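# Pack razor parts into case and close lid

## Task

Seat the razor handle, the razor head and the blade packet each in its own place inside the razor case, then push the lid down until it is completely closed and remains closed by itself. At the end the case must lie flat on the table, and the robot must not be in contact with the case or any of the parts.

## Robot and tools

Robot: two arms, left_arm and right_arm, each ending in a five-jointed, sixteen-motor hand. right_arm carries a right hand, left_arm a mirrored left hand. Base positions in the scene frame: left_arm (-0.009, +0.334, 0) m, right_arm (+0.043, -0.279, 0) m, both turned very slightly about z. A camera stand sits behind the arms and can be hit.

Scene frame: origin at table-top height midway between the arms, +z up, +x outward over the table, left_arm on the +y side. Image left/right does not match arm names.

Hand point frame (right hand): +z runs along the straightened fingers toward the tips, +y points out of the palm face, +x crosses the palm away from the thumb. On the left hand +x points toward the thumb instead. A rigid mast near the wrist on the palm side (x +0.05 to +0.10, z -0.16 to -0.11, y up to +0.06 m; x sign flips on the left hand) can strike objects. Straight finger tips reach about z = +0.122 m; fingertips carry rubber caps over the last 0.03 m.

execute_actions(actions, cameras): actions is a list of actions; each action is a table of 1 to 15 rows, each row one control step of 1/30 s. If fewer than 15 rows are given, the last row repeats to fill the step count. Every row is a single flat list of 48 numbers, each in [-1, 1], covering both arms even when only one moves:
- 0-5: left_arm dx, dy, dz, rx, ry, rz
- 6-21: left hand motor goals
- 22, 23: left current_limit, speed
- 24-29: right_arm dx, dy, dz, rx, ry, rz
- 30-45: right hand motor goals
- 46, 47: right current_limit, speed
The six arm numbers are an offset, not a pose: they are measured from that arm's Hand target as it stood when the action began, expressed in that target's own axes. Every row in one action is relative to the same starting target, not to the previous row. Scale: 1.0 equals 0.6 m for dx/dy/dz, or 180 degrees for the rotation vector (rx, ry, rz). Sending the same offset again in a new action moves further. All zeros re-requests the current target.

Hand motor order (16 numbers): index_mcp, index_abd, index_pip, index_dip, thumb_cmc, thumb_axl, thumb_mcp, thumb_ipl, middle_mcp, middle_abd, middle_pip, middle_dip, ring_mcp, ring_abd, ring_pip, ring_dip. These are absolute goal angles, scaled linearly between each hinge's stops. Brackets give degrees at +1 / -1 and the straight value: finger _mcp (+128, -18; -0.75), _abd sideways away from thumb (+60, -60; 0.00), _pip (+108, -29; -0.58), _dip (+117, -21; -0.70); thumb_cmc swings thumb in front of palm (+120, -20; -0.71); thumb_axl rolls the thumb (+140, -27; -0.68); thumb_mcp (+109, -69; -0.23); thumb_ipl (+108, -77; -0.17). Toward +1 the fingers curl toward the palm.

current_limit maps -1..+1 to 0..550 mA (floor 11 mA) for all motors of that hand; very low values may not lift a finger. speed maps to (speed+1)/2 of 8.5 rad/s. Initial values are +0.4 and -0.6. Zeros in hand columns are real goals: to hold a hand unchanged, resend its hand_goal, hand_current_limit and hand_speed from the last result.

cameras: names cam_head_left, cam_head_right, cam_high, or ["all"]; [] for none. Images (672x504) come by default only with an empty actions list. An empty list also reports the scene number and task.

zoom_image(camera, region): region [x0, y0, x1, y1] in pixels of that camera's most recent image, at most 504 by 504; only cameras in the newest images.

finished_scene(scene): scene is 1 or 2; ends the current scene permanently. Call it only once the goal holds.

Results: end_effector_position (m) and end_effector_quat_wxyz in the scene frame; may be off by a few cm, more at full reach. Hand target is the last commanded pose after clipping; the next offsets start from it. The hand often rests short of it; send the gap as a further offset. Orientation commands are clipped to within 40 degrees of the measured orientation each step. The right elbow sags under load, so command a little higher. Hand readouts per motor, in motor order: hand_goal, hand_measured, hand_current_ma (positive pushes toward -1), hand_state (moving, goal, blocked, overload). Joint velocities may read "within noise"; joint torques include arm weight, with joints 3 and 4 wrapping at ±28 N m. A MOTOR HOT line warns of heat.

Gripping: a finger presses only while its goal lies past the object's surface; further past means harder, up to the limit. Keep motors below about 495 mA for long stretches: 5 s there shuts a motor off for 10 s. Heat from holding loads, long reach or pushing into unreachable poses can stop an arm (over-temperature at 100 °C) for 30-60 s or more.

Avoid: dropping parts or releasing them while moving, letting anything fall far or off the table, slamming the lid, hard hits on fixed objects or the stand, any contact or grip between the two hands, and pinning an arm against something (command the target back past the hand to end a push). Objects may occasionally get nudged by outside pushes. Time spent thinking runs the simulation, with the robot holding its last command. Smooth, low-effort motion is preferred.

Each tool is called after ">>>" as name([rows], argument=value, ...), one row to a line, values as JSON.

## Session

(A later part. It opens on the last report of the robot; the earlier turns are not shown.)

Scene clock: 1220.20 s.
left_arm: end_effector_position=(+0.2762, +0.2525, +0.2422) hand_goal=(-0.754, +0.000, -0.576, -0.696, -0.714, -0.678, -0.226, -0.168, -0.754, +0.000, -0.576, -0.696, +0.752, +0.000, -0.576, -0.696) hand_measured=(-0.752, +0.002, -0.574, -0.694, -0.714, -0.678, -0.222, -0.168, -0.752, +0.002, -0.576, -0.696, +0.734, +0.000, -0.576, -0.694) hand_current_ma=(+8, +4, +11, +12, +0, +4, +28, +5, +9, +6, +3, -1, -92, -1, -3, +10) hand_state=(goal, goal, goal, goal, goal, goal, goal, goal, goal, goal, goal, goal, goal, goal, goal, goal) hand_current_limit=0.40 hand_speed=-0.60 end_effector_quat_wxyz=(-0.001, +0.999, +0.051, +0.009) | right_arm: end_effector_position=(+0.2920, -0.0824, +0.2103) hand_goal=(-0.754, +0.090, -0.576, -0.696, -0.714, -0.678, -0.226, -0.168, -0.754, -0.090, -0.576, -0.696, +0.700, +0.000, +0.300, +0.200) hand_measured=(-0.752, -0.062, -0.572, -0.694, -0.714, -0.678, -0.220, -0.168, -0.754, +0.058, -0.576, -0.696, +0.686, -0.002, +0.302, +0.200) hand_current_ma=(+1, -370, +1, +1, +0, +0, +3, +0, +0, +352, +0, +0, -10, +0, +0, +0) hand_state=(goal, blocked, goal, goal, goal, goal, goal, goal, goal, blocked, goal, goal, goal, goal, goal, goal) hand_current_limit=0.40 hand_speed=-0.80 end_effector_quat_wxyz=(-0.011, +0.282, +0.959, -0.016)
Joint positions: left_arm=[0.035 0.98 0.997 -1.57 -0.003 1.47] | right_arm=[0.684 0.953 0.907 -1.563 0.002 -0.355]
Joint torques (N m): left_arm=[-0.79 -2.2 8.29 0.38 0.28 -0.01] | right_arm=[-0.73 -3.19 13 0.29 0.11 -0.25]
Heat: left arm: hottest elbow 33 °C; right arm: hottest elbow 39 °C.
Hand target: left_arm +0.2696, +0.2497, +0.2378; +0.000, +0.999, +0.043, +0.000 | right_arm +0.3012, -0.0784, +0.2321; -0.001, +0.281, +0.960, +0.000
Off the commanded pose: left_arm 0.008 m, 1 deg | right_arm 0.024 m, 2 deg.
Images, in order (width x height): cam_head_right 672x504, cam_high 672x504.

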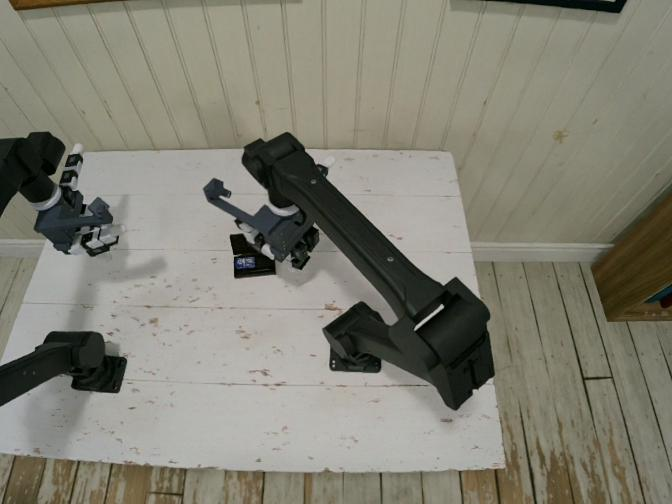

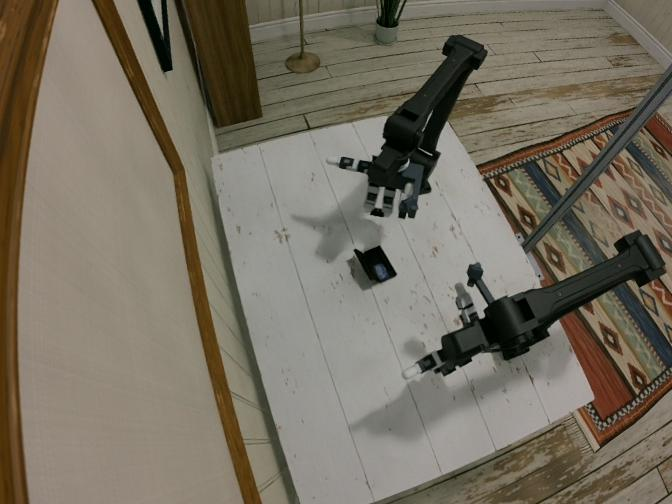

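>>> execute_actions([
  [[0,0,0,0,0,0,-0.754,0,-0.576,-0.696,-0.714,-0.678,-0.226,-0.168,-0.754,0,-0.576,-0.696,0.753,0,-0.576,-0.696,0.4,-0.6,-0.0173,0.0335,0,0,0,0.094,-0.754,0.09,-0.576,-0.696,-0.714,-0.678,-0.226,-0.168,-0.754,-0.09,-0.576,-0.696,0.7,0,0.3,0.2,0.4,-0.8]],
  [[0,0,0,0,0,0,-0.754,0,-0.576,-0.696,-0.714,-0.678,-0.226,-0.168,-0.754,0,-0.576,-0.696,0.753,0,-0.576,-0.696,0.4,-0.6,-0.0068,0.0371,0,0,0,0.094,-0.754,0.09,-0.576,-0.696,-0.714,-0.678,-0.226,-0.168,-0.754,-0.09,-0.576,-0.696,0.7,0,0.3,0.2,0.4,-0.8]],
  [[0,0,0,0,0,0,-0.754,0,-0.576,-0.696,-0.714,-0.678,-0.226,-0.168,-0.754,0,-0.576,-0.696,0.753,0,-0.576,-0.696,0.4,-0.6,0.0043,0.0375,0,0,0,0.094,-0.754,0.09,-0.576,-0.696,-0.714,-0.678,-0.226,-0.168,-0.754,-0.09,-0.576,-0.696,0.7,0,0.3,0.2,0.4,-0.8]],
], cameras=["all"])

>>> zoom_image(camera="cam_high", region=[345, 215, 405, 285])

>>> zoom_image(camera="cam_head_right", region=[220, 205, 310, 295])

>>> zoom_image(camera="cam_head_left", region=[220, 205, 310, 295])

Scene clock: 1234.07 s.
left_arm: end_effector_position=(+0.2762, +0.2525, +0.2422) hand_goal=(-0.754, +0.000, -0.576, -0.696, -0.714, -0.678, -0.226, -0.168, -0.754, +0.000, -0.576, -0.696, +0.752, +0.000, -0.576, -0.696) hand_measured=(-0.752, +0.002, -0.574, -0.694, -0.714, -0.678, -0.222, -0.168, -0.752, +0.002, -0.576, -0.696, +0.734, +0.000, -0.576, -0.694) hand_current_ma=(+8, +4, +11, +12, +0, +4, +28, +5, +9, +6, +3, -1, -92, -1, -3, +10) hand_state=(goal, goal, goal, goal, goal, goal, goal, goal, goal, goal, goal, goal, goal, goal, goal, goal) hand_current_limit=0.40 hand_speed=-0.60 end_effector_quat_wxyz=(-0.001, +0.999, +0.051, +0.009) | right_arm: end_effector_position=(+0.3502, -0.0582, +0.2108) hand_goal=(-0.754, +0.090, -0.576, -0.696, -0.714, -0.678, -0.226, -0.168, -0.754, -0.090, -0.576, -0.696, +0.700, +0.000, +0.300, +0.200) hand_measured=(-0.754, -0.062, -0.574, -0.694, -0.714, -0.678, -0.220, -0.168, -0.752, +0.058, -0.576, -0.696, +0.686, -0.002, +0.302, +0.200) hand_current_ma=(+0, -370, +0, +0, +0, +0, +3, +0, +0, +352, +0, +0, -10, +0, +0, +0) hand_state=(goal, blocked, goal, goal, goal, goal, goal, goal, goal, blocked, goal, goal, goal, goal, goal, goal) hand_current_limit=0.40 hand_speed=-0.80 end_effector_quat_wxyz=(-0.004, +0.663, +0.748, -0.025)
Joint positions: left_arm=[0.035 0.98 0.997 -1.57 -0.003 1.47] | right_arm=[0.852 1.216 1.089 -1.494 -0.006 0.689]
Joint torques (N m): left_arm=[-0.56 -2.37 8.35 0.39 0.27 -0.04] | right_arm=[1.14 -5.95 13.33 0.65 0.44 0.11]
Heat: left arm: hottest elbow 33 °C; right arm: hottest elbow 38 °C.
Hand target: left_arm +0.2696, +0.2497, +0.2378; +0.000, +0.999, +0.043, +0.000 | right_arm +0.3600, -0.0444, +0.2320; +0.000, +0.665, +0.746, +0.000
Off the commanded pose: left_arm 0.008 m, 1 deg | right_arm 0.027 m, 3 deg.

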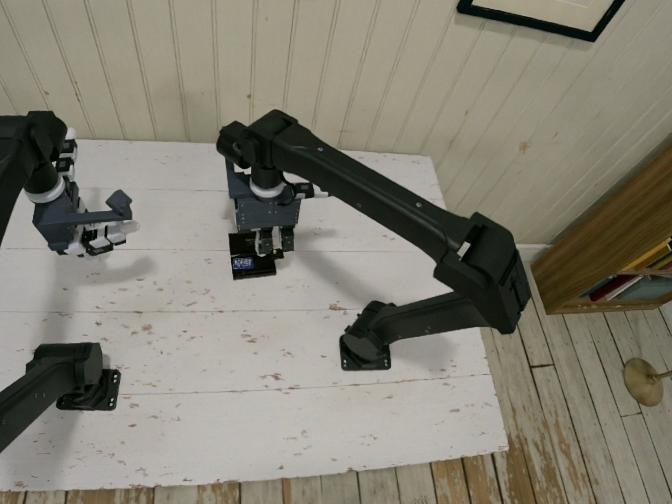

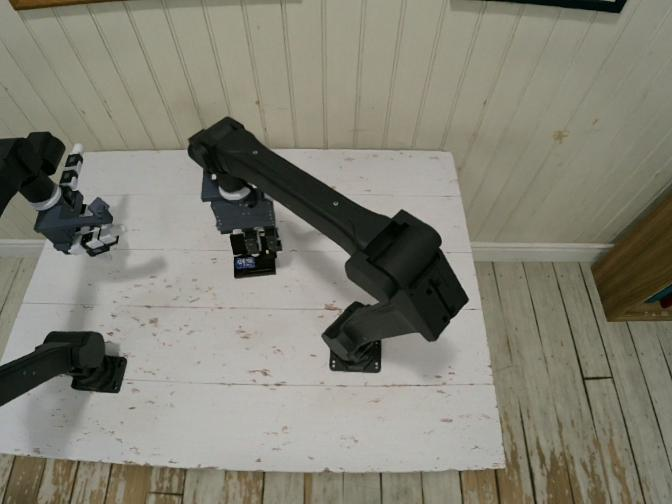

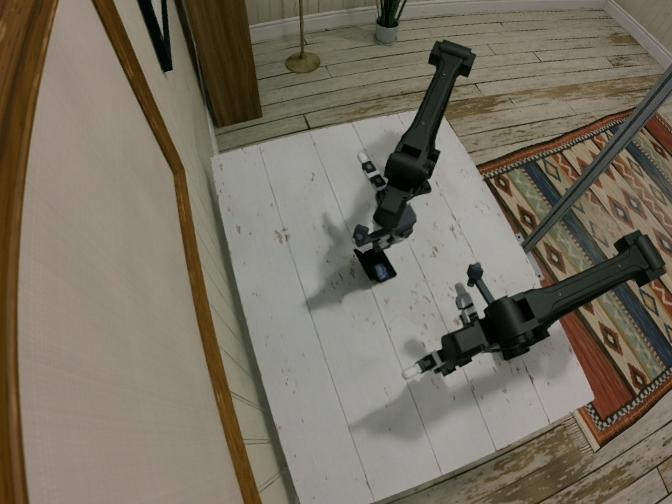

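Scaled by 7.200 from the camera's 672x504 image, which has a finer 960x720 frame.

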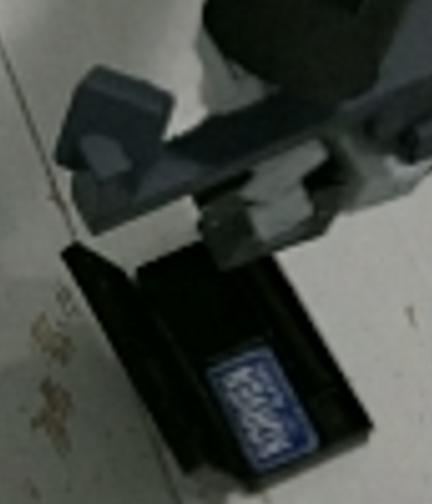

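Scaled by 5.600 from the camera's 672x504 image, which has a finer 960x720 frame.

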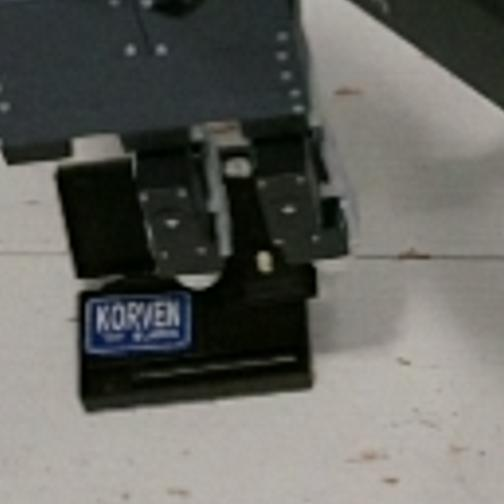

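Scaled by 5.600 from the camera's 672x504 image, which has a finer 960x720 frame.

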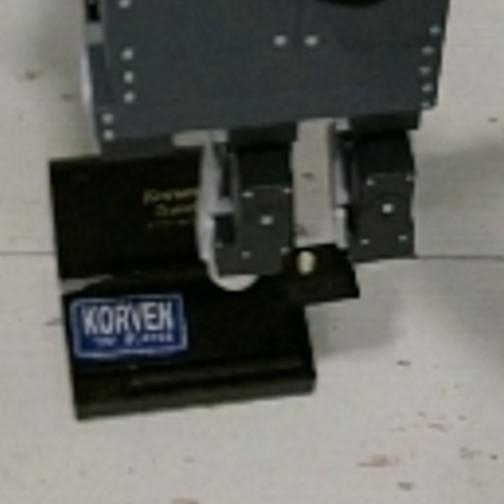

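>>> execute_actions([
  [[0,0,0,0,0,0,-0.754,0,-0.576,-0.696,-0.714,-0.678,-0.226,-0.168,-0.754,0,-0.576,-0.696,0.753,0,-0.576,-0.696,0.4,-0.6,0,0,0.05,0,0,0,-0.754,0.09,-0.576,-0.696,-0.714,-0.678,-0.226,-0.168,-0.754,-0.09,-0.576,-0.696,0.7,0,0.3,0.2,0.4,-0.8]],
  [[0,0,0,0,0,0,-0.754,0,-0.576,-0.696,-0.714,-0.678,-0.226,-0.168,-0.754,0,-0.576,-0.696,0.753,0,-0.576,-0.696,0.4,-0.6,0,0,0.05,0,0,0,-0.754,0.09,-0.576,-0.696,-0.714,-0.678,-0.226,-0.168,-0.754,-0.09,-0.576,-0.696,0.7,0,0.3,0.2,0.4,-0.8]],
], cameras=["all"])

>>> zoom_image(camera="cam_high", region=[345, 215, 405, 285])

>>> zoom_image(camera="cam_head_right", region=[230, 225, 295, 290])

>>> zoom_image(camera="cam_head_left", region=[225, 225, 290, 290])

Scene clock: 1249.67 s.
left_arm: end_effector_position=(+0.2762, +0.2525, +0.2422) hand_goal=(-0.754, +0.000, -0.576, -0.696, -0.714, -0.678, -0.226, -0.168, -0.754, +0.000, -0.576, -0.696, +0.752, +0.000, -0.576, -0.696) hand_measured=(-0.752, +0.002, -0.574, -0.694, -0.714, -0.678, -0.222, -0.168, -0.752, +0.002, -0.576, -0.696, +0.734, +0.000, -0.576, -0.694) hand_current_ma=(+8, +4, +11, +12, +0, +4, +28, +5, +9, +6, +3, -1, -92, -1, -3, +10) hand_state=(goal, goal, goal, goal, goal, goal, goal, goal, goal, goal, goal, goal, goal, goal, goal, goal) hand_current_limit=0.40 hand_speed=-0.60 end_effector_quat_wxyz=(-0.001, +0.999, +0.051, +0.009) | right_arm: end_effector_position=(+0.3606, -0.0480, +0.1747) hand_goal=(-0.754, +0.090, -0.576, -0.696, -0.714, -0.678, -0.226, -0.168, -0.754, -0.090, -0.576, -0.696, +0.700, +0.000, +0.300, +0.200) hand_measured=(-0.754, -0.062, -0.574, -0.694, -0.714, -0.678, -0.220, -0.168, -0.752, +0.058, -0.576, -0.696, +0.688, -0.002, +0.302, +0.200) hand_current_ma=(+0, -370, +0, +0, +0, +0, +3, +0, +0, +352, +0, +0, -9, +0, +0, +0) hand_state=(goal, blocked, goal, goal, goal, goal, goal, goal, goal, blocked, goal, goal, goal, goal, goal, goal) hand_current_limit=0.40 hand_speed=-0.80 end_effector_quat_wxyz=(-0.002, +0.664, +0.747, -0.002)
Joint positions: left_arm=[0.035 0.98 0.997 -1.57 -0.003 1.47] | right_arm=[0.852 1.244 1.011 -1.341 -0.004 0.693]
Joint torques (N m): left_arm=[-0.67 -2.49 8.32 0.32 0.27 -0.04] | right_arm=[1.14 -6.12 8.59 1.11 0.43 0.05]
Heat: left arm: hottest elbow 33 °C; right arm: hottest elbow 39 °C.
Hand target: left_arm +0.2696, +0.2497, +0.2378; +0.000, +0.999, +0.043, +0.000 | right_arm +0.3599, -0.0445, +0.1720; +0.000, +0.665, +0.746, +0.000
Off the commanded pose: left_arm 0.008 m, 1 deg | right_arm 0.005 m, 0 deg.

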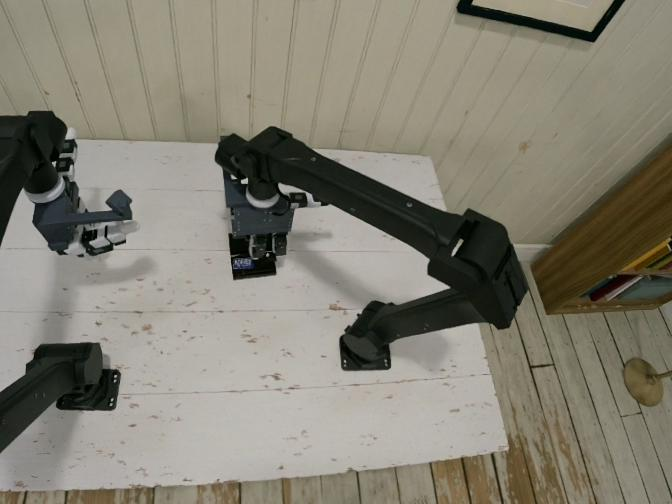

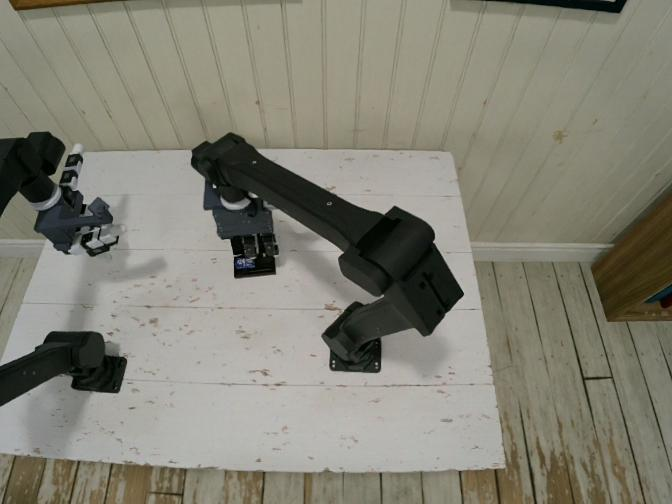

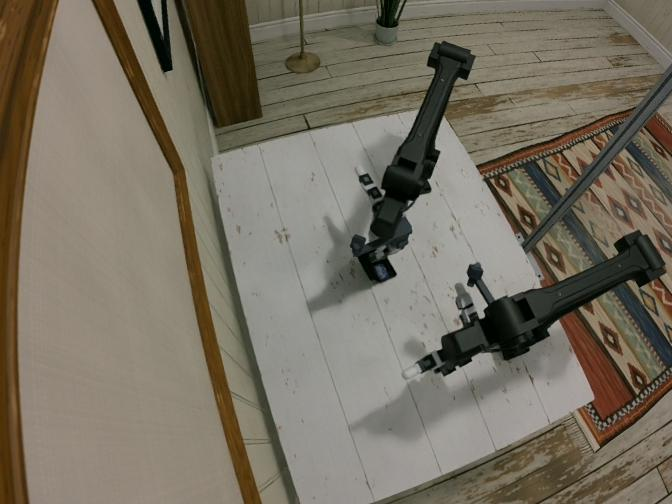

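Scaled by 7.200 from the camera's 672x504 image, which has a finer 960x720 frame.

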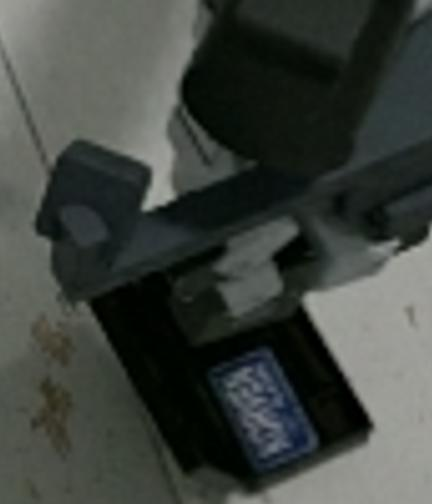

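Scaled by 7.754 from the camera's 672x504 image, which has a finer 960x720 frame.

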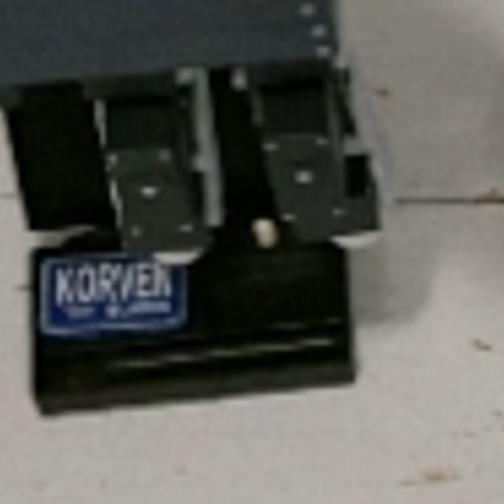

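Scaled by 7.754 from the camera's 672x504 image, which has a finer 960x720 frame.

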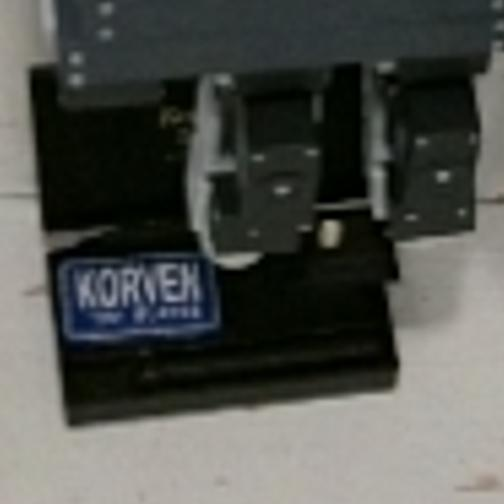

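>>> execute_actions([
  [[0,0,0,0,0,0,-0.754,0,-0.576,-0.696,-0.714,-0.678,-0.226,-0.168,-0.754,0,-0.576,-0.696,0.753,0,-0.576,-0.696,0.4,-0.6,0.003,0.0,-0.033,0,0,0,-0.754,0.09,-0.576,-0.696,-0.714,-0.678,-0.226,-0.168,-0.754,-0.09,-0.576,-0.696,0.7,0,0.3,0.2,0.4,-0.8]],
  [[0,0,0,0,0,0,-0.754,0,-0.576,-0.696,-0.714,-0.678,-0.226,-0.168,-0.754,0,-0.576,-0.696,0.753,0,-0.576,-0.696,0.4,-0.6,0,0,0.04,0,0,0,-0.754,0.09,-0.576,-0.696,-0.714,-0.678,-0.226,-0.168,-0.754,-0.09,-0.576,-0.696,0.7,0,0.3,0.2,0.4,-0.8]],
  [[0,0,0,0,0,0,-0.754,0,-0.576,-0.696,-0.714,-0.678,-0.226,-0.168,-0.754,0,-0.576,-0.696,0.753,0,-0.576,-0.696,0.4,-0.6,0,0,0.033,0,0,0,-0.754,0.09,-0.576,-0.696,-0.714,-0.678,-0.226,-0.168,-0.754,-0.09,-0.576,-0.696,0.7,0,0.3,0.2,0.4,-0.8]],
], cameras=["all"])

>>> zoom_image(camera="cam_head_right", region=[235, 235, 285, 285])

>>> zoom_image(camera="cam_head_left", region=[230, 235, 280, 285])

Scene clock: 1268.53 s.
left_arm: end_effector_position=(+0.2762, +0.2525, +0.2422) hand_goal=(-0.754, +0.000, -0.576, -0.696, -0.714, -0.678, -0.226, -0.168, -0.754, +0.000, -0.576, -0.696, +0.752, +0.000, -0.576, -0.696) hand_measured=(-0.752, +0.002, -0.574, -0.694, -0.714, -0.678, -0.222, -0.168, -0.752, +0.002, -0.576, -0.696, +0.734, +0.000, -0.576, -0.694) hand_current_ma=(+8, +4, +11, +12, +0, +4, +28, +5, +9, +6, +3, -1, -92, -1, -3, +10) hand_state=(goal, goal, goal, goal, goal, goal, goal, goal, goal, goal, goal, goal, goal, goal, goal, goal) hand_current_limit=0.40 hand_speed=-0.60 end_effector_quat_wxyz=(-0.001, +0.999, +0.051, +0.009) | right_arm: end_effector_position=(+0.3618, -0.0456, +0.1544) hand_goal=(-0.754, +0.090, -0.576, -0.696, -0.714, -0.678, -0.226, -0.168, -0.754, -0.090, -0.576, -0.696, +0.700, +0.000, +0.300, +0.200) hand_measured=(-0.754, -0.062, -0.574, -0.694, -0.714, -0.678, -0.220, -0.168, -0.754, +0.058, -0.576, -0.696, +0.688, -0.002, +0.302, +0.200) hand_current_ma=(+0, -370, +0, +0, +0, +0, +3, +0, +0, +352, +0, +0, -9, +0, +0, +0) hand_state=(goal, blocked, goal, goal, goal, goal, goal, goal, goal, blocked, goal, goal, goal, goal, goal, goal) hand_current_limit=0.40 hand_speed=-0.80 end_effector_quat_wxyz=(-0.002, +0.665, +0.747, +0.003)
Joint positions: left_arm=[0.035 0.98 0.997 -1.57 -0.003 1.47] | right_arm=[0.854 1.26 0.969 -1.274 -0.004 0.697]
Joint torques (N m): left_arm=[-0.38 -2.73 8.36 0.38 0.26 -0.03] | right_arm=[1.14 -5.89 8.12 1.14 0.43 0.05]
Heat: left arm: hottest elbow 33 °C; right arm: hottest elbow 38 °C.
Hand target: left_arm +0.2696, +0.2497, +0.2378; +0.000, +0.999, +0.043, +0.000 | right_arm +0.3597, -0.0426, +0.1481; +0.000, +0.665, +0.747, +0.000
Off the commanded pose: left_arm 0.008 m, 1 deg | right_arm 0.007 m, 0 deg.

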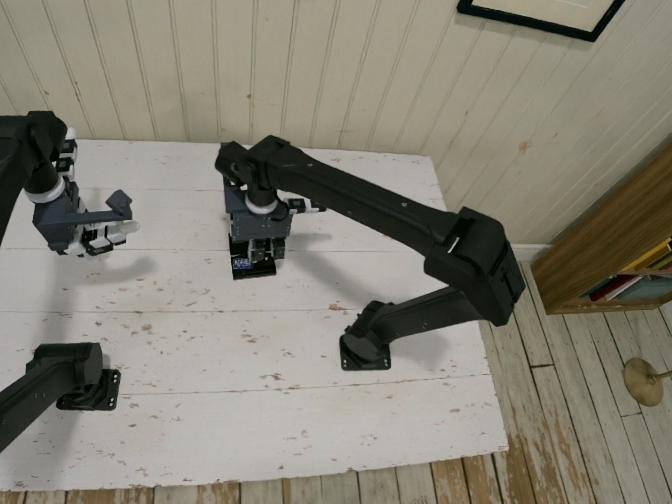

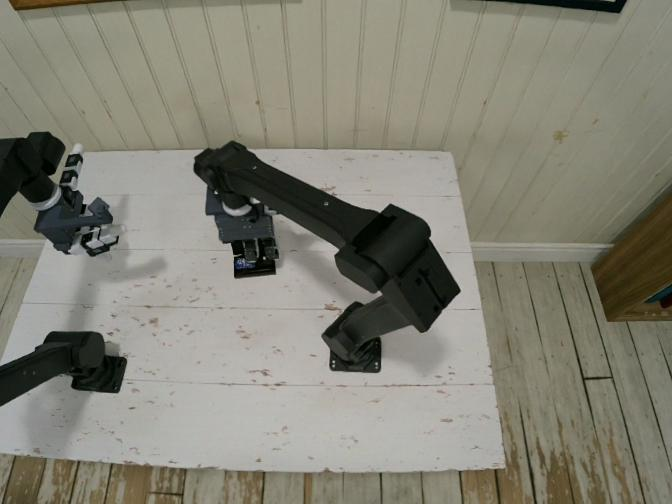

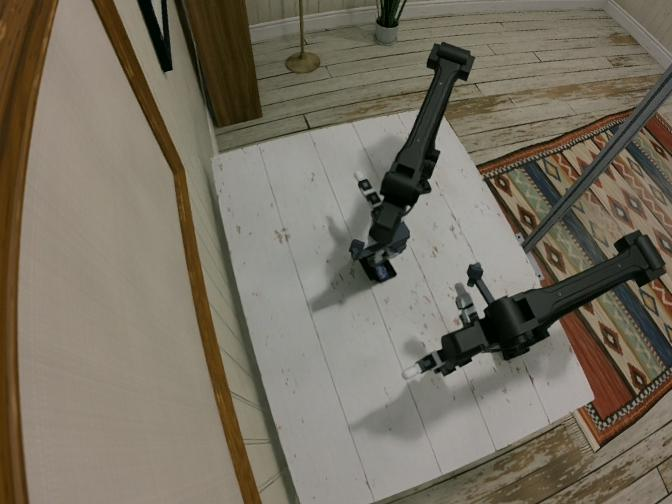

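Scaled by 10.080 from the camera's 672x504 image, which has a finer 960x720 frame.

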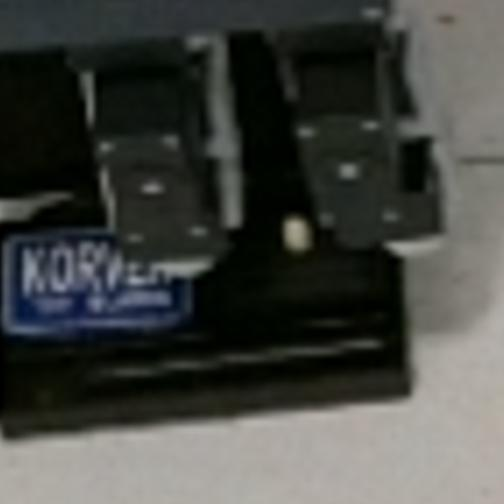

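Scaled by 10.080 from the camera's 672x504 image, which has a finer 960x720 frame.

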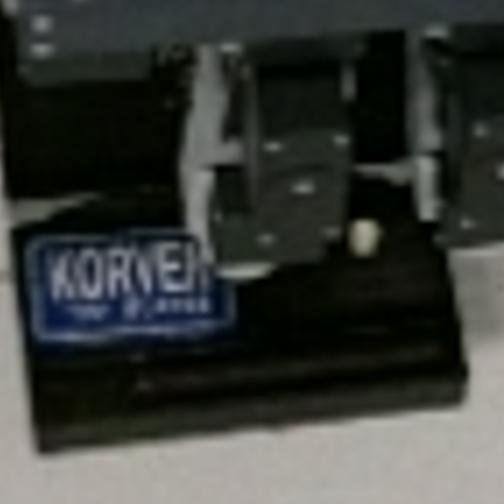

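>>> zoom_image(camera="cam_head_right", region=[250, 250, 280, 275])

>>> zoom_image(camera="cam_head_left", region=[248, 248, 280, 275])

Scaled by 16.800 from the camera's 672x504 image, which has a finer 960x720 frame.

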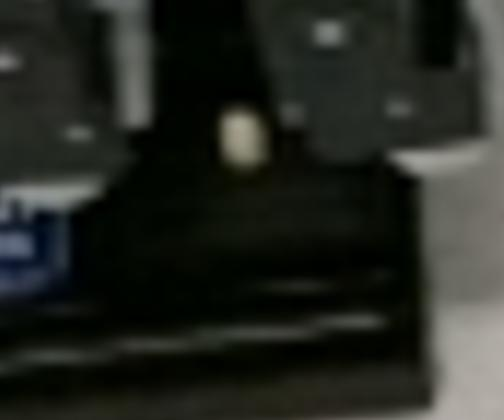

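Scaled by 15.750 from the camera's 672x504 image, which has a finer 960x720 frame.

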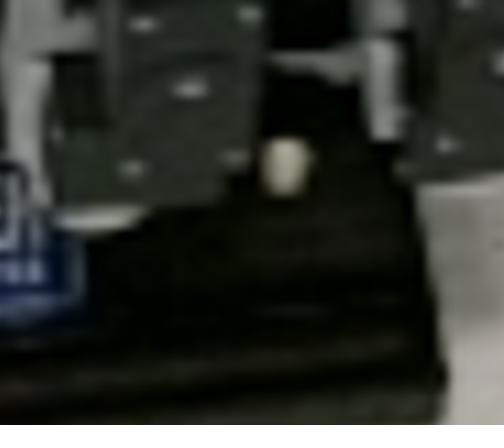

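>>> execute_actions([
  [[0,0,0,0,0,0,-0.754,0,-0.576,-0.696,-0.714,-0.678,-0.226,-0.168,-0.754,0,-0.576,-0.696,0.753,0,-0.576,-0.696,0.4,-0.6,0.0075,0.0076,-0.025,0,0,0,-0.754,0.09,-0.576,-0.696,-0.714,-0.678,-0.226,-0.168,-0.754,-0.09,-0.576,-0.696,0.7,0,0.3,0.2,0.4,-0.8]],
  [[0,0,0,0,0,0,-0.754,0,-0.576,-0.696,-0.714,-0.678,-0.226,-0.168,-0.754,0,-0.576,-0.696,0.753,0,-0.576,-0.696,0.4,-0.6,0,0,0.033,0,0,0,-0.754,0.09,-0.576,-0.696,-0.714,-0.678,-0.226,-0.168,-0.754,-0.09,-0.576,-0.696,0.7,0,0.3,0.2,0.4,-0.8]],
], cameras=["all"])

>>> zoom_image(camera="cam_head_right", region=[250, 250, 280, 275])

>>> zoom_image(camera="cam_head_left", region=[248, 248, 280, 275])

>>> zoom_image(camera="cam_high", region=[350, 240, 400, 290])

Scene clock: 1325.47 s.
left_arm: end_effector_position=(+0.2762, +0.2525, +0.2422) hand_goal=(-0.754, +0.000, -0.576, -0.696, -0.714, -0.678, -0.226, -0.168, -0.754, +0.000, -0.576, -0.696, +0.752, +0.000, -0.576, -0.696) hand_measured=(-0.752, +0.002, -0.574, -0.694, -0.714, -0.678, -0.222, -0.168, -0.752, +0.002, -0.576, -0.696, +0.734, +0.000, -0.576, -0.694) hand_current_ma=(+8, +4, +11, +12, +0, +4, +28, +5, +9, +6, +3, -1, -92, -1, -3, +10) hand_state=(goal, goal, goal, goal, goal, goal, goal, goal, goal, goal, goal, goal, goal, goal, goal, goal) hand_current_limit=0.40 hand_speed=-0.60 end_effector_quat_wxyz=(-0.001, +0.999, +0.051, +0.009) | right_arm: end_effector_position=(+0.3648, -0.0425, +0.1482) hand_goal=(-0.754, +0.090, -0.576, -0.696, -0.714, -0.678, -0.226, -0.168, -0.754, -0.090, -0.576, -0.696, +0.700, +0.000, +0.300, +0.200) hand_measured=(-0.754, -0.062, -0.574, -0.694, -0.714, -0.678, -0.220, -0.168, -0.754, +0.058, -0.576, -0.696, +0.688, -0.002, +0.302, +0.200) hand_current_ma=(+0, -370, +0, +0, +0, +0, +3, +0, +0, +352, +0, +0, -9, +0, +0, +0) hand_state=(goal, blocked, goal, goal, goal, goal, goal, goal, goal, blocked, goal, goal, goal, goal, goal, goal) hand_current_limit=0.40 hand_speed=-0.80 end_effector_quat_wxyz=(-0.002, +0.665, +0.747, +0.001)
Joint positions: left_arm=[0.035 0.98 0.997 -1.57 -0.003 1.47] | right_arm=[0.854 1.28 0.969 -1.258 -0.004 0.698]
Joint torques (N m): left_arm=[-0.5 -2.49 8.36 0.31 0.29 -0.02] | right_arm=[1.26 -5.95 8.55 1.16 0.42 0.05]
Heat: left arm: hottest elbow 33 °C; right arm: hottest elbow 34 °C.
Hand target: left_arm +0.2696, +0.2497, +0.2378; +0.000, +0.999, +0.043, +0.000 | right_arm +0.3638, -0.0377, +0.1433; +0.000, +0.665, +0.746, +0.000
Off the commanded pose: left_arm 0.008 m, 1 deg | right_arm 0.007 m, 0 deg.

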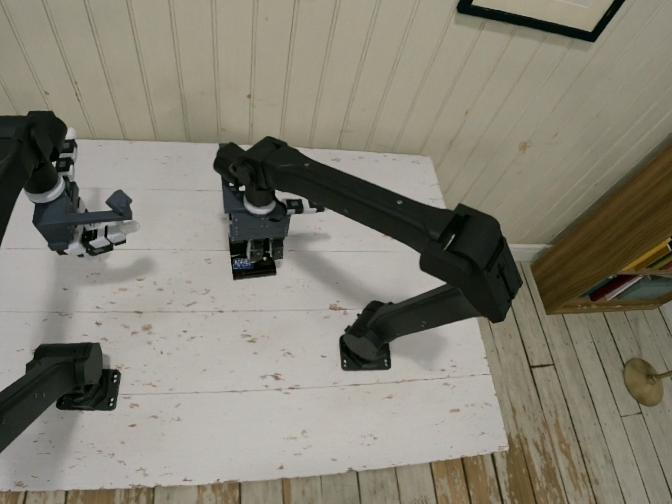

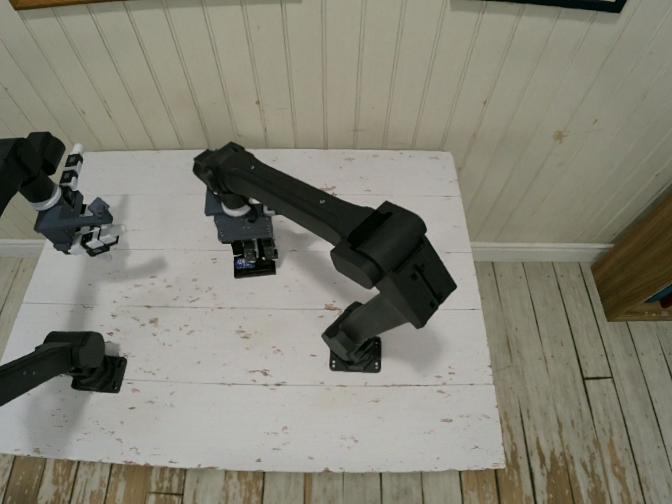

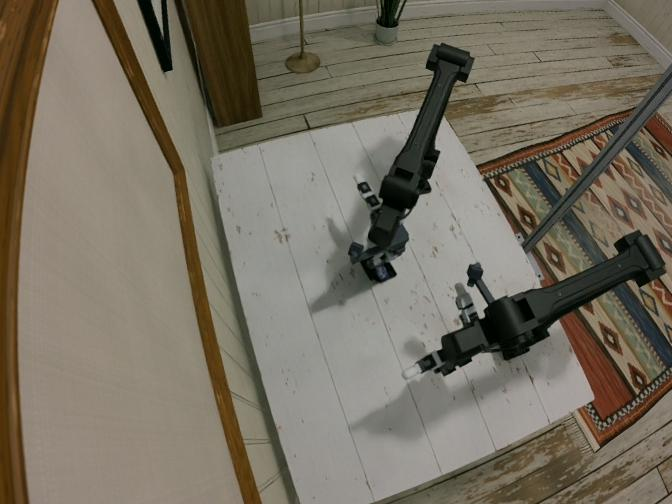

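Scaled by 16.800 from the camera's 672x504 image, which has a finer 960x720 frame.

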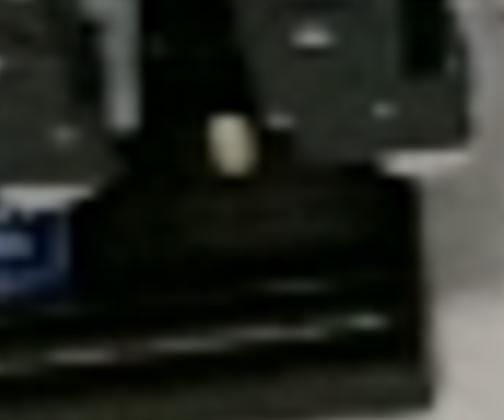

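Scaled by 15.750 from the camera's 672x504 image, which has a finer 960x720 frame.

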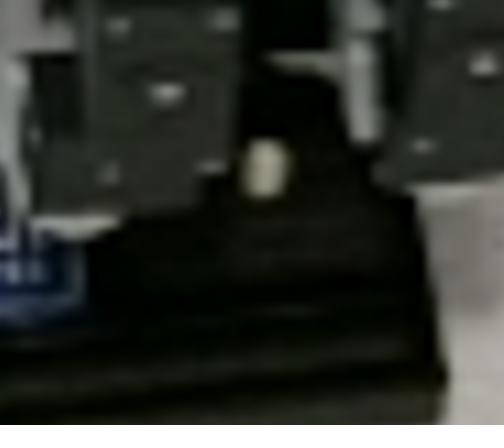

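Scaled by 10.080 from the camera's 672x504 image, which has a finer 960x720 frame.

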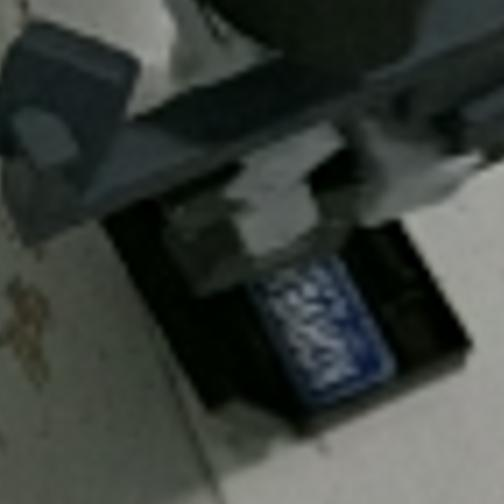

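>>> execute_actions([
  [[0,0,0,0,0,0,-0.754,0,-0.576,-0.696,-0.714,-0.678,-0.226,-0.168,-0.754,0,-0.576,-0.696,0.753,0,-0.576,-0.696,0.4,-0.6,0.001,0.0055,-0.02,0,0,0,-0.754,0.09,-0.576,-0.696,-0.714,-0.678,-0.226,-0.168,-0.754,-0.09,-0.576,-0.696,0.7,0,0.3,0.2,0.4,-0.8]],
  [[0,0,0,0,0,0,-0.754,0,-0.576,-0.696,-0.714,-0.678,-0.226,-0.168,-0.754,0,-0.576,-0.696,0.753,0,-0.576,-0.696,0.4,-0.6,0,0,0.028,0,0,0,-0.754,0.09,-0.576,-0.696,-0.714,-0.678,-0.226,-0.168,-0.754,-0.09,-0.576,-0.696,0.7,0,0.3,0.2,0.4,-0.8]],
], cameras=["all"])

>>> zoom_image(camera="cam_head_right", region=[250, 250, 280, 275])

>>> zoom_image(camera="cam_head_left", region=[248, 248, 280, 275])

Scene clock: 1344.00 s.
left_arm: end_effector_position=(+0.2762, +0.2525, +0.2422) hand_goal=(-0.754, +0.000, -0.576, -0.696, -0.714, -0.678, -0.226, -0.168, -0.754, +0.000, -0.576, -0.696, +0.752, +0.000, -0.576, -0.696) hand_measured=(-0.752, +0.002, -0.574, -0.694, -0.714, -0.678, -0.222, -0.168, -0.752, +0.002, -0.576, -0.696, +0.734, +0.000, -0.576, -0.694) hand_current_ma=(+8, +4, +11, +12, +0, +4, +28, +5, +9, +6, +3, -1, -92, -1, -3, +10) hand_state=(goal, goal, goal, goal, goal, goal, goal, goal, goal, goal, goal, goal, goal, goal, goal, goal) hand_current_limit=0.40 hand_speed=-0.60 end_effector_quat_wxyz=(-0.001, +0.999, +0.051, +0.009) | right_arm: end_effector_position=(+0.3673, -0.0399, +0.1449) hand_goal=(-0.754, +0.090, -0.576, -0.696, -0.714, -0.678, -0.226, -0.168, -0.754, -0.090, -0.576, -0.696, +0.700, +0.000, +0.300, +0.200) hand_measured=(-0.754, -0.062, -0.574, -0.694, -0.714, -0.678, -0.220, -0.168, -0.754, +0.058, -0.576, -0.696, +0.688, -0.002, +0.302, +0.200) hand_current_ma=(+0, -370, +0, +0, +0, +0, +3, +0, +0, +352, +0, +0, -9, +0, +0, +0) hand_state=(goal, blocked, goal, goal, goal, goal, goal, goal, goal, blocked, goal, goal, goal, goal, goal, goal) hand_current_limit=0.40 hand_speed=-0.80 end_effector_quat_wxyz=(-0.002, +0.665, +0.747, +0.003)
Joint positions: left_arm=[0.035 0.98 0.997 -1.57 -0.003 1.47] | right_arm=[0.854 1.29 0.969 -1.243 -0.004 0.698]
Joint torques (N m): left_arm=[-0.32 -2.55 8.38 0.32 0.28 -0.04] | right_arm=[0.91 -5.89 8.36 1.16 0.43 0]
Heat: left arm: hottest elbow 33 °C; right arm: hottest elbow 33 °C.
Hand target: left_arm +0.2696, +0.2497, +0.2378; +0.000, +0.999, +0.043, +0.000 | right_arm +0.3669, -0.0367, +0.1383; +0.000, +0.665, +0.746, -0.001
Off the commanded pose: left_arm 0.008 m, 1 deg | right_arm 0.007 m, 0 deg.

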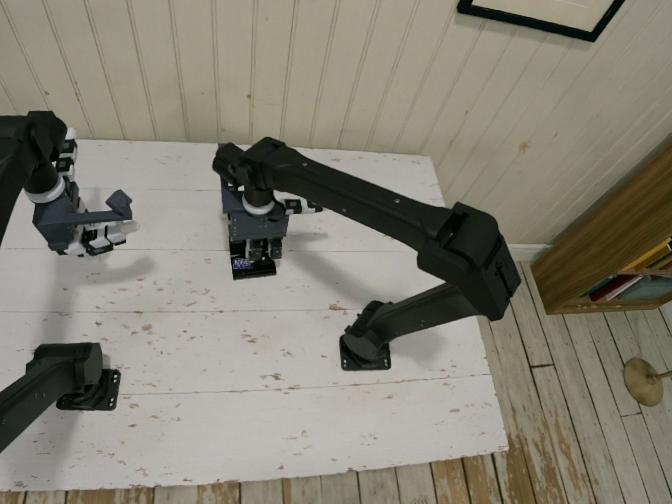

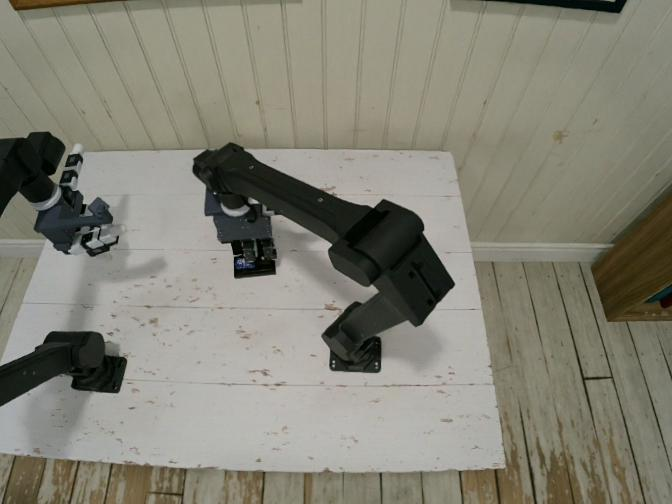

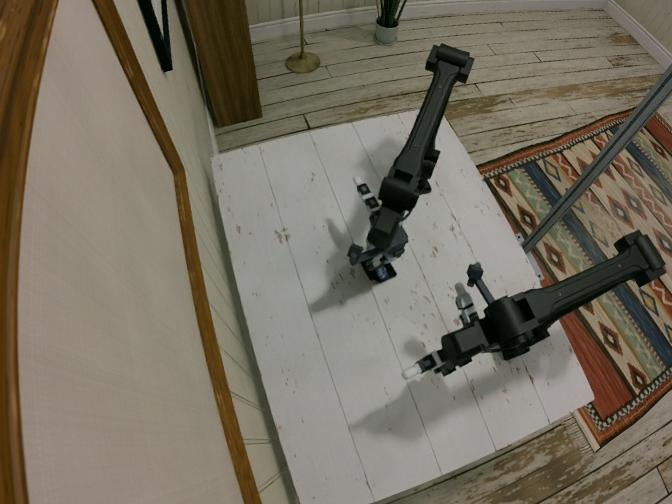

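Scaled by 16.800 from the camera's 672x504 image, which has a finer 960x720 frame.

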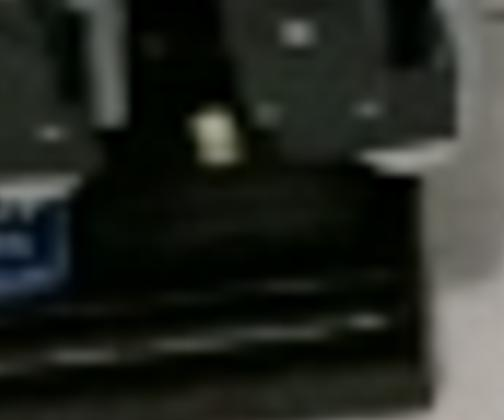

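Scaled by 15.750 from the camera's 672x504 image, which has a finer 960x720 frame.

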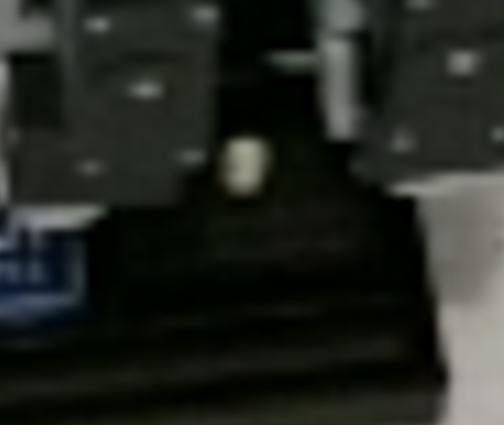

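>>> execute_actions([
  [[0,0,0,0,0,0,-0.754,0,-0.576,-0.696,-0.714,-0.678,-0.226,-0.168,-0.754,0,-0.576,-0.696,0.753,0,-0.576,-0.696,0.4,-0.6,0,0.0005,0.008,0,0,0,-0.754,0.09,-0.576,-0.696,-0.714,-0.678,-0.226,-0.168,-0.754,-0.09,-0.576,-0.696,0.7,0,0.3,0.2,0.4,-0.8]],
], cameras=["cam_head_left","cam_head_right"])

>>> zoom_image(camera="cam_head_right", region=[250, 250, 280, 275])

>>> zoom_image(camera="cam_head_left", region=[248, 248, 280, 275])

Scene clock: 1353.90 s.
left_arm: end_effector_position=(+0.2762, +0.2525, +0.2422) hand_goal=(-0.754, +0.000, -0.576, -0.696, -0.714, -0.678, -0.226, -0.168, -0.754, +0.000, -0.576, -0.696, +0.752, +0.000, -0.576, -0.696) hand_measured=(-0.752, +0.002, -0.574, -0.694, -0.714, -0.678, -0.222, -0.168, -0.752, +0.002, -0.576, -0.696, +0.734, +0.000, -0.576, -0.694) hand_current_ma=(+8, +4, +11, +12, +0, +4, +28, +5, +9, +6, +3, -1, -92, -1, -3, +10) hand_state=(goal, goal, goal, goal, goal, goal, goal, goal, goal, goal, goal, goal, goal, goal, goal, goal) hand_current_limit=0.40 hand_speed=-0.60 end_effector_quat_wxyz=(-0.001, +0.999, +0.051, +0.009) | right_arm: end_effector_position=(+0.3696, -0.0374, +0.1443) hand_goal=(-0.754, +0.090, -0.576, -0.696, -0.714, -0.678, -0.226, -0.168, -0.754, -0.090, -0.576, -0.696, +0.700, +0.000, +0.300, +0.200) hand_measured=(-0.754, -0.062, -0.574, -0.694, -0.714, -0.678, -0.220, -0.168, -0.754, +0.058, -0.576, -0.696, +0.688, -0.002, +0.302, +0.200) hand_current_ma=(+0, -370, +0, +0, +0, +0, +3, +0, +0, +352, +0, +0, -9, +0, +0, +0) hand_state=(goal, blocked, goal, goal, goal, goal, goal, goal, goal, blocked, goal, goal, goal, goal, goal, goal) hand_current_limit=0.40 hand_speed=-0.80 end_effector_quat_wxyz=(-0.002, +0.665, +0.747, +0.008)
Joint positions: left_arm=[0.035 0.98 0.997 -1.57 -0.003 1.47] | right_arm=[0.854 1.294 0.969 -1.23 -0.004 0.698]
Joint torques (N m): left_arm=[-0.44 -2.14 8.31 0.34 0.29 -0.05] | right_arm=[0.85 -5.83 7.65 1.17 0.43 -0.01]
Heat: left arm: hottest elbow 33 °C; right arm: hottest elbow 33 °C.
Hand target: left_arm +0.2696, +0.2497, +0.2378; +0.000, +0.999, +0.043, +0.000 | right_arm +0.3672, -0.0367, +0.1336; +0.000, +0.665, +0.746, +0.000
Off the commanded pose: left_arm 0.008 m, 1 deg | right_arm 0.011 m, 1 deg.
Images, in order (width x height): cam_head_left 672x504, cam_head_right 672x504.

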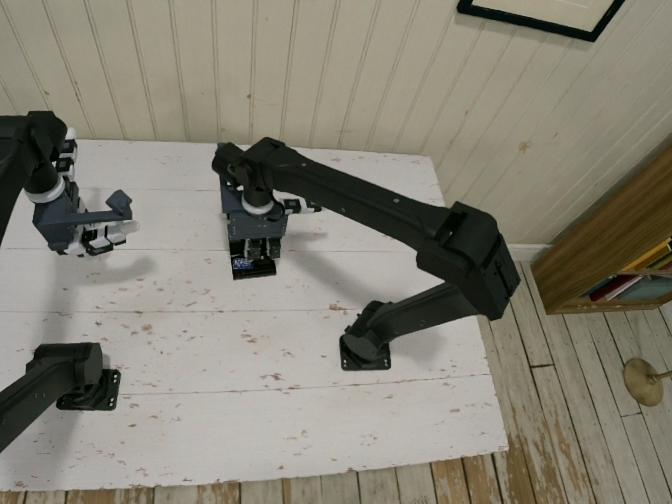

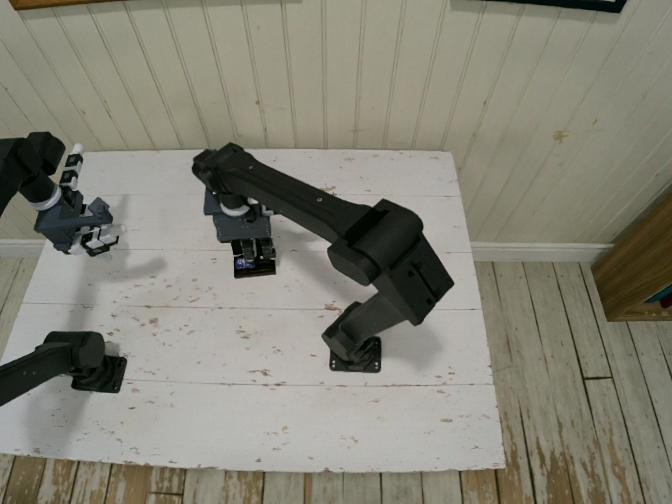

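Scaled by 16.800 from the camera's 672x504 image, which has a finer 960x720 frame.

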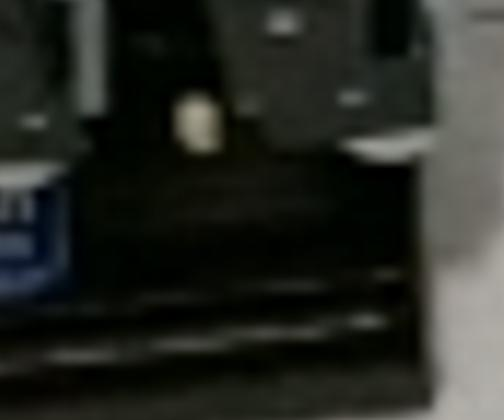

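Scaled by 15.750 from the camera's 672x504 image, which has a finer 960x720 frame.

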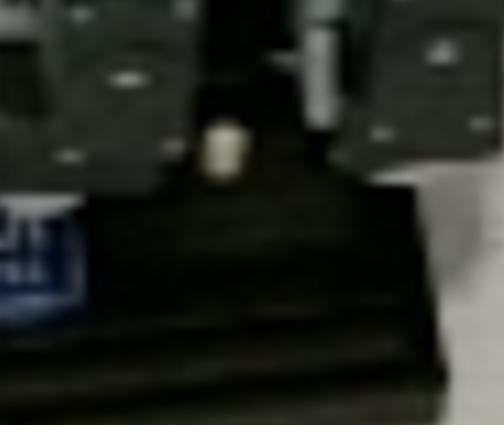

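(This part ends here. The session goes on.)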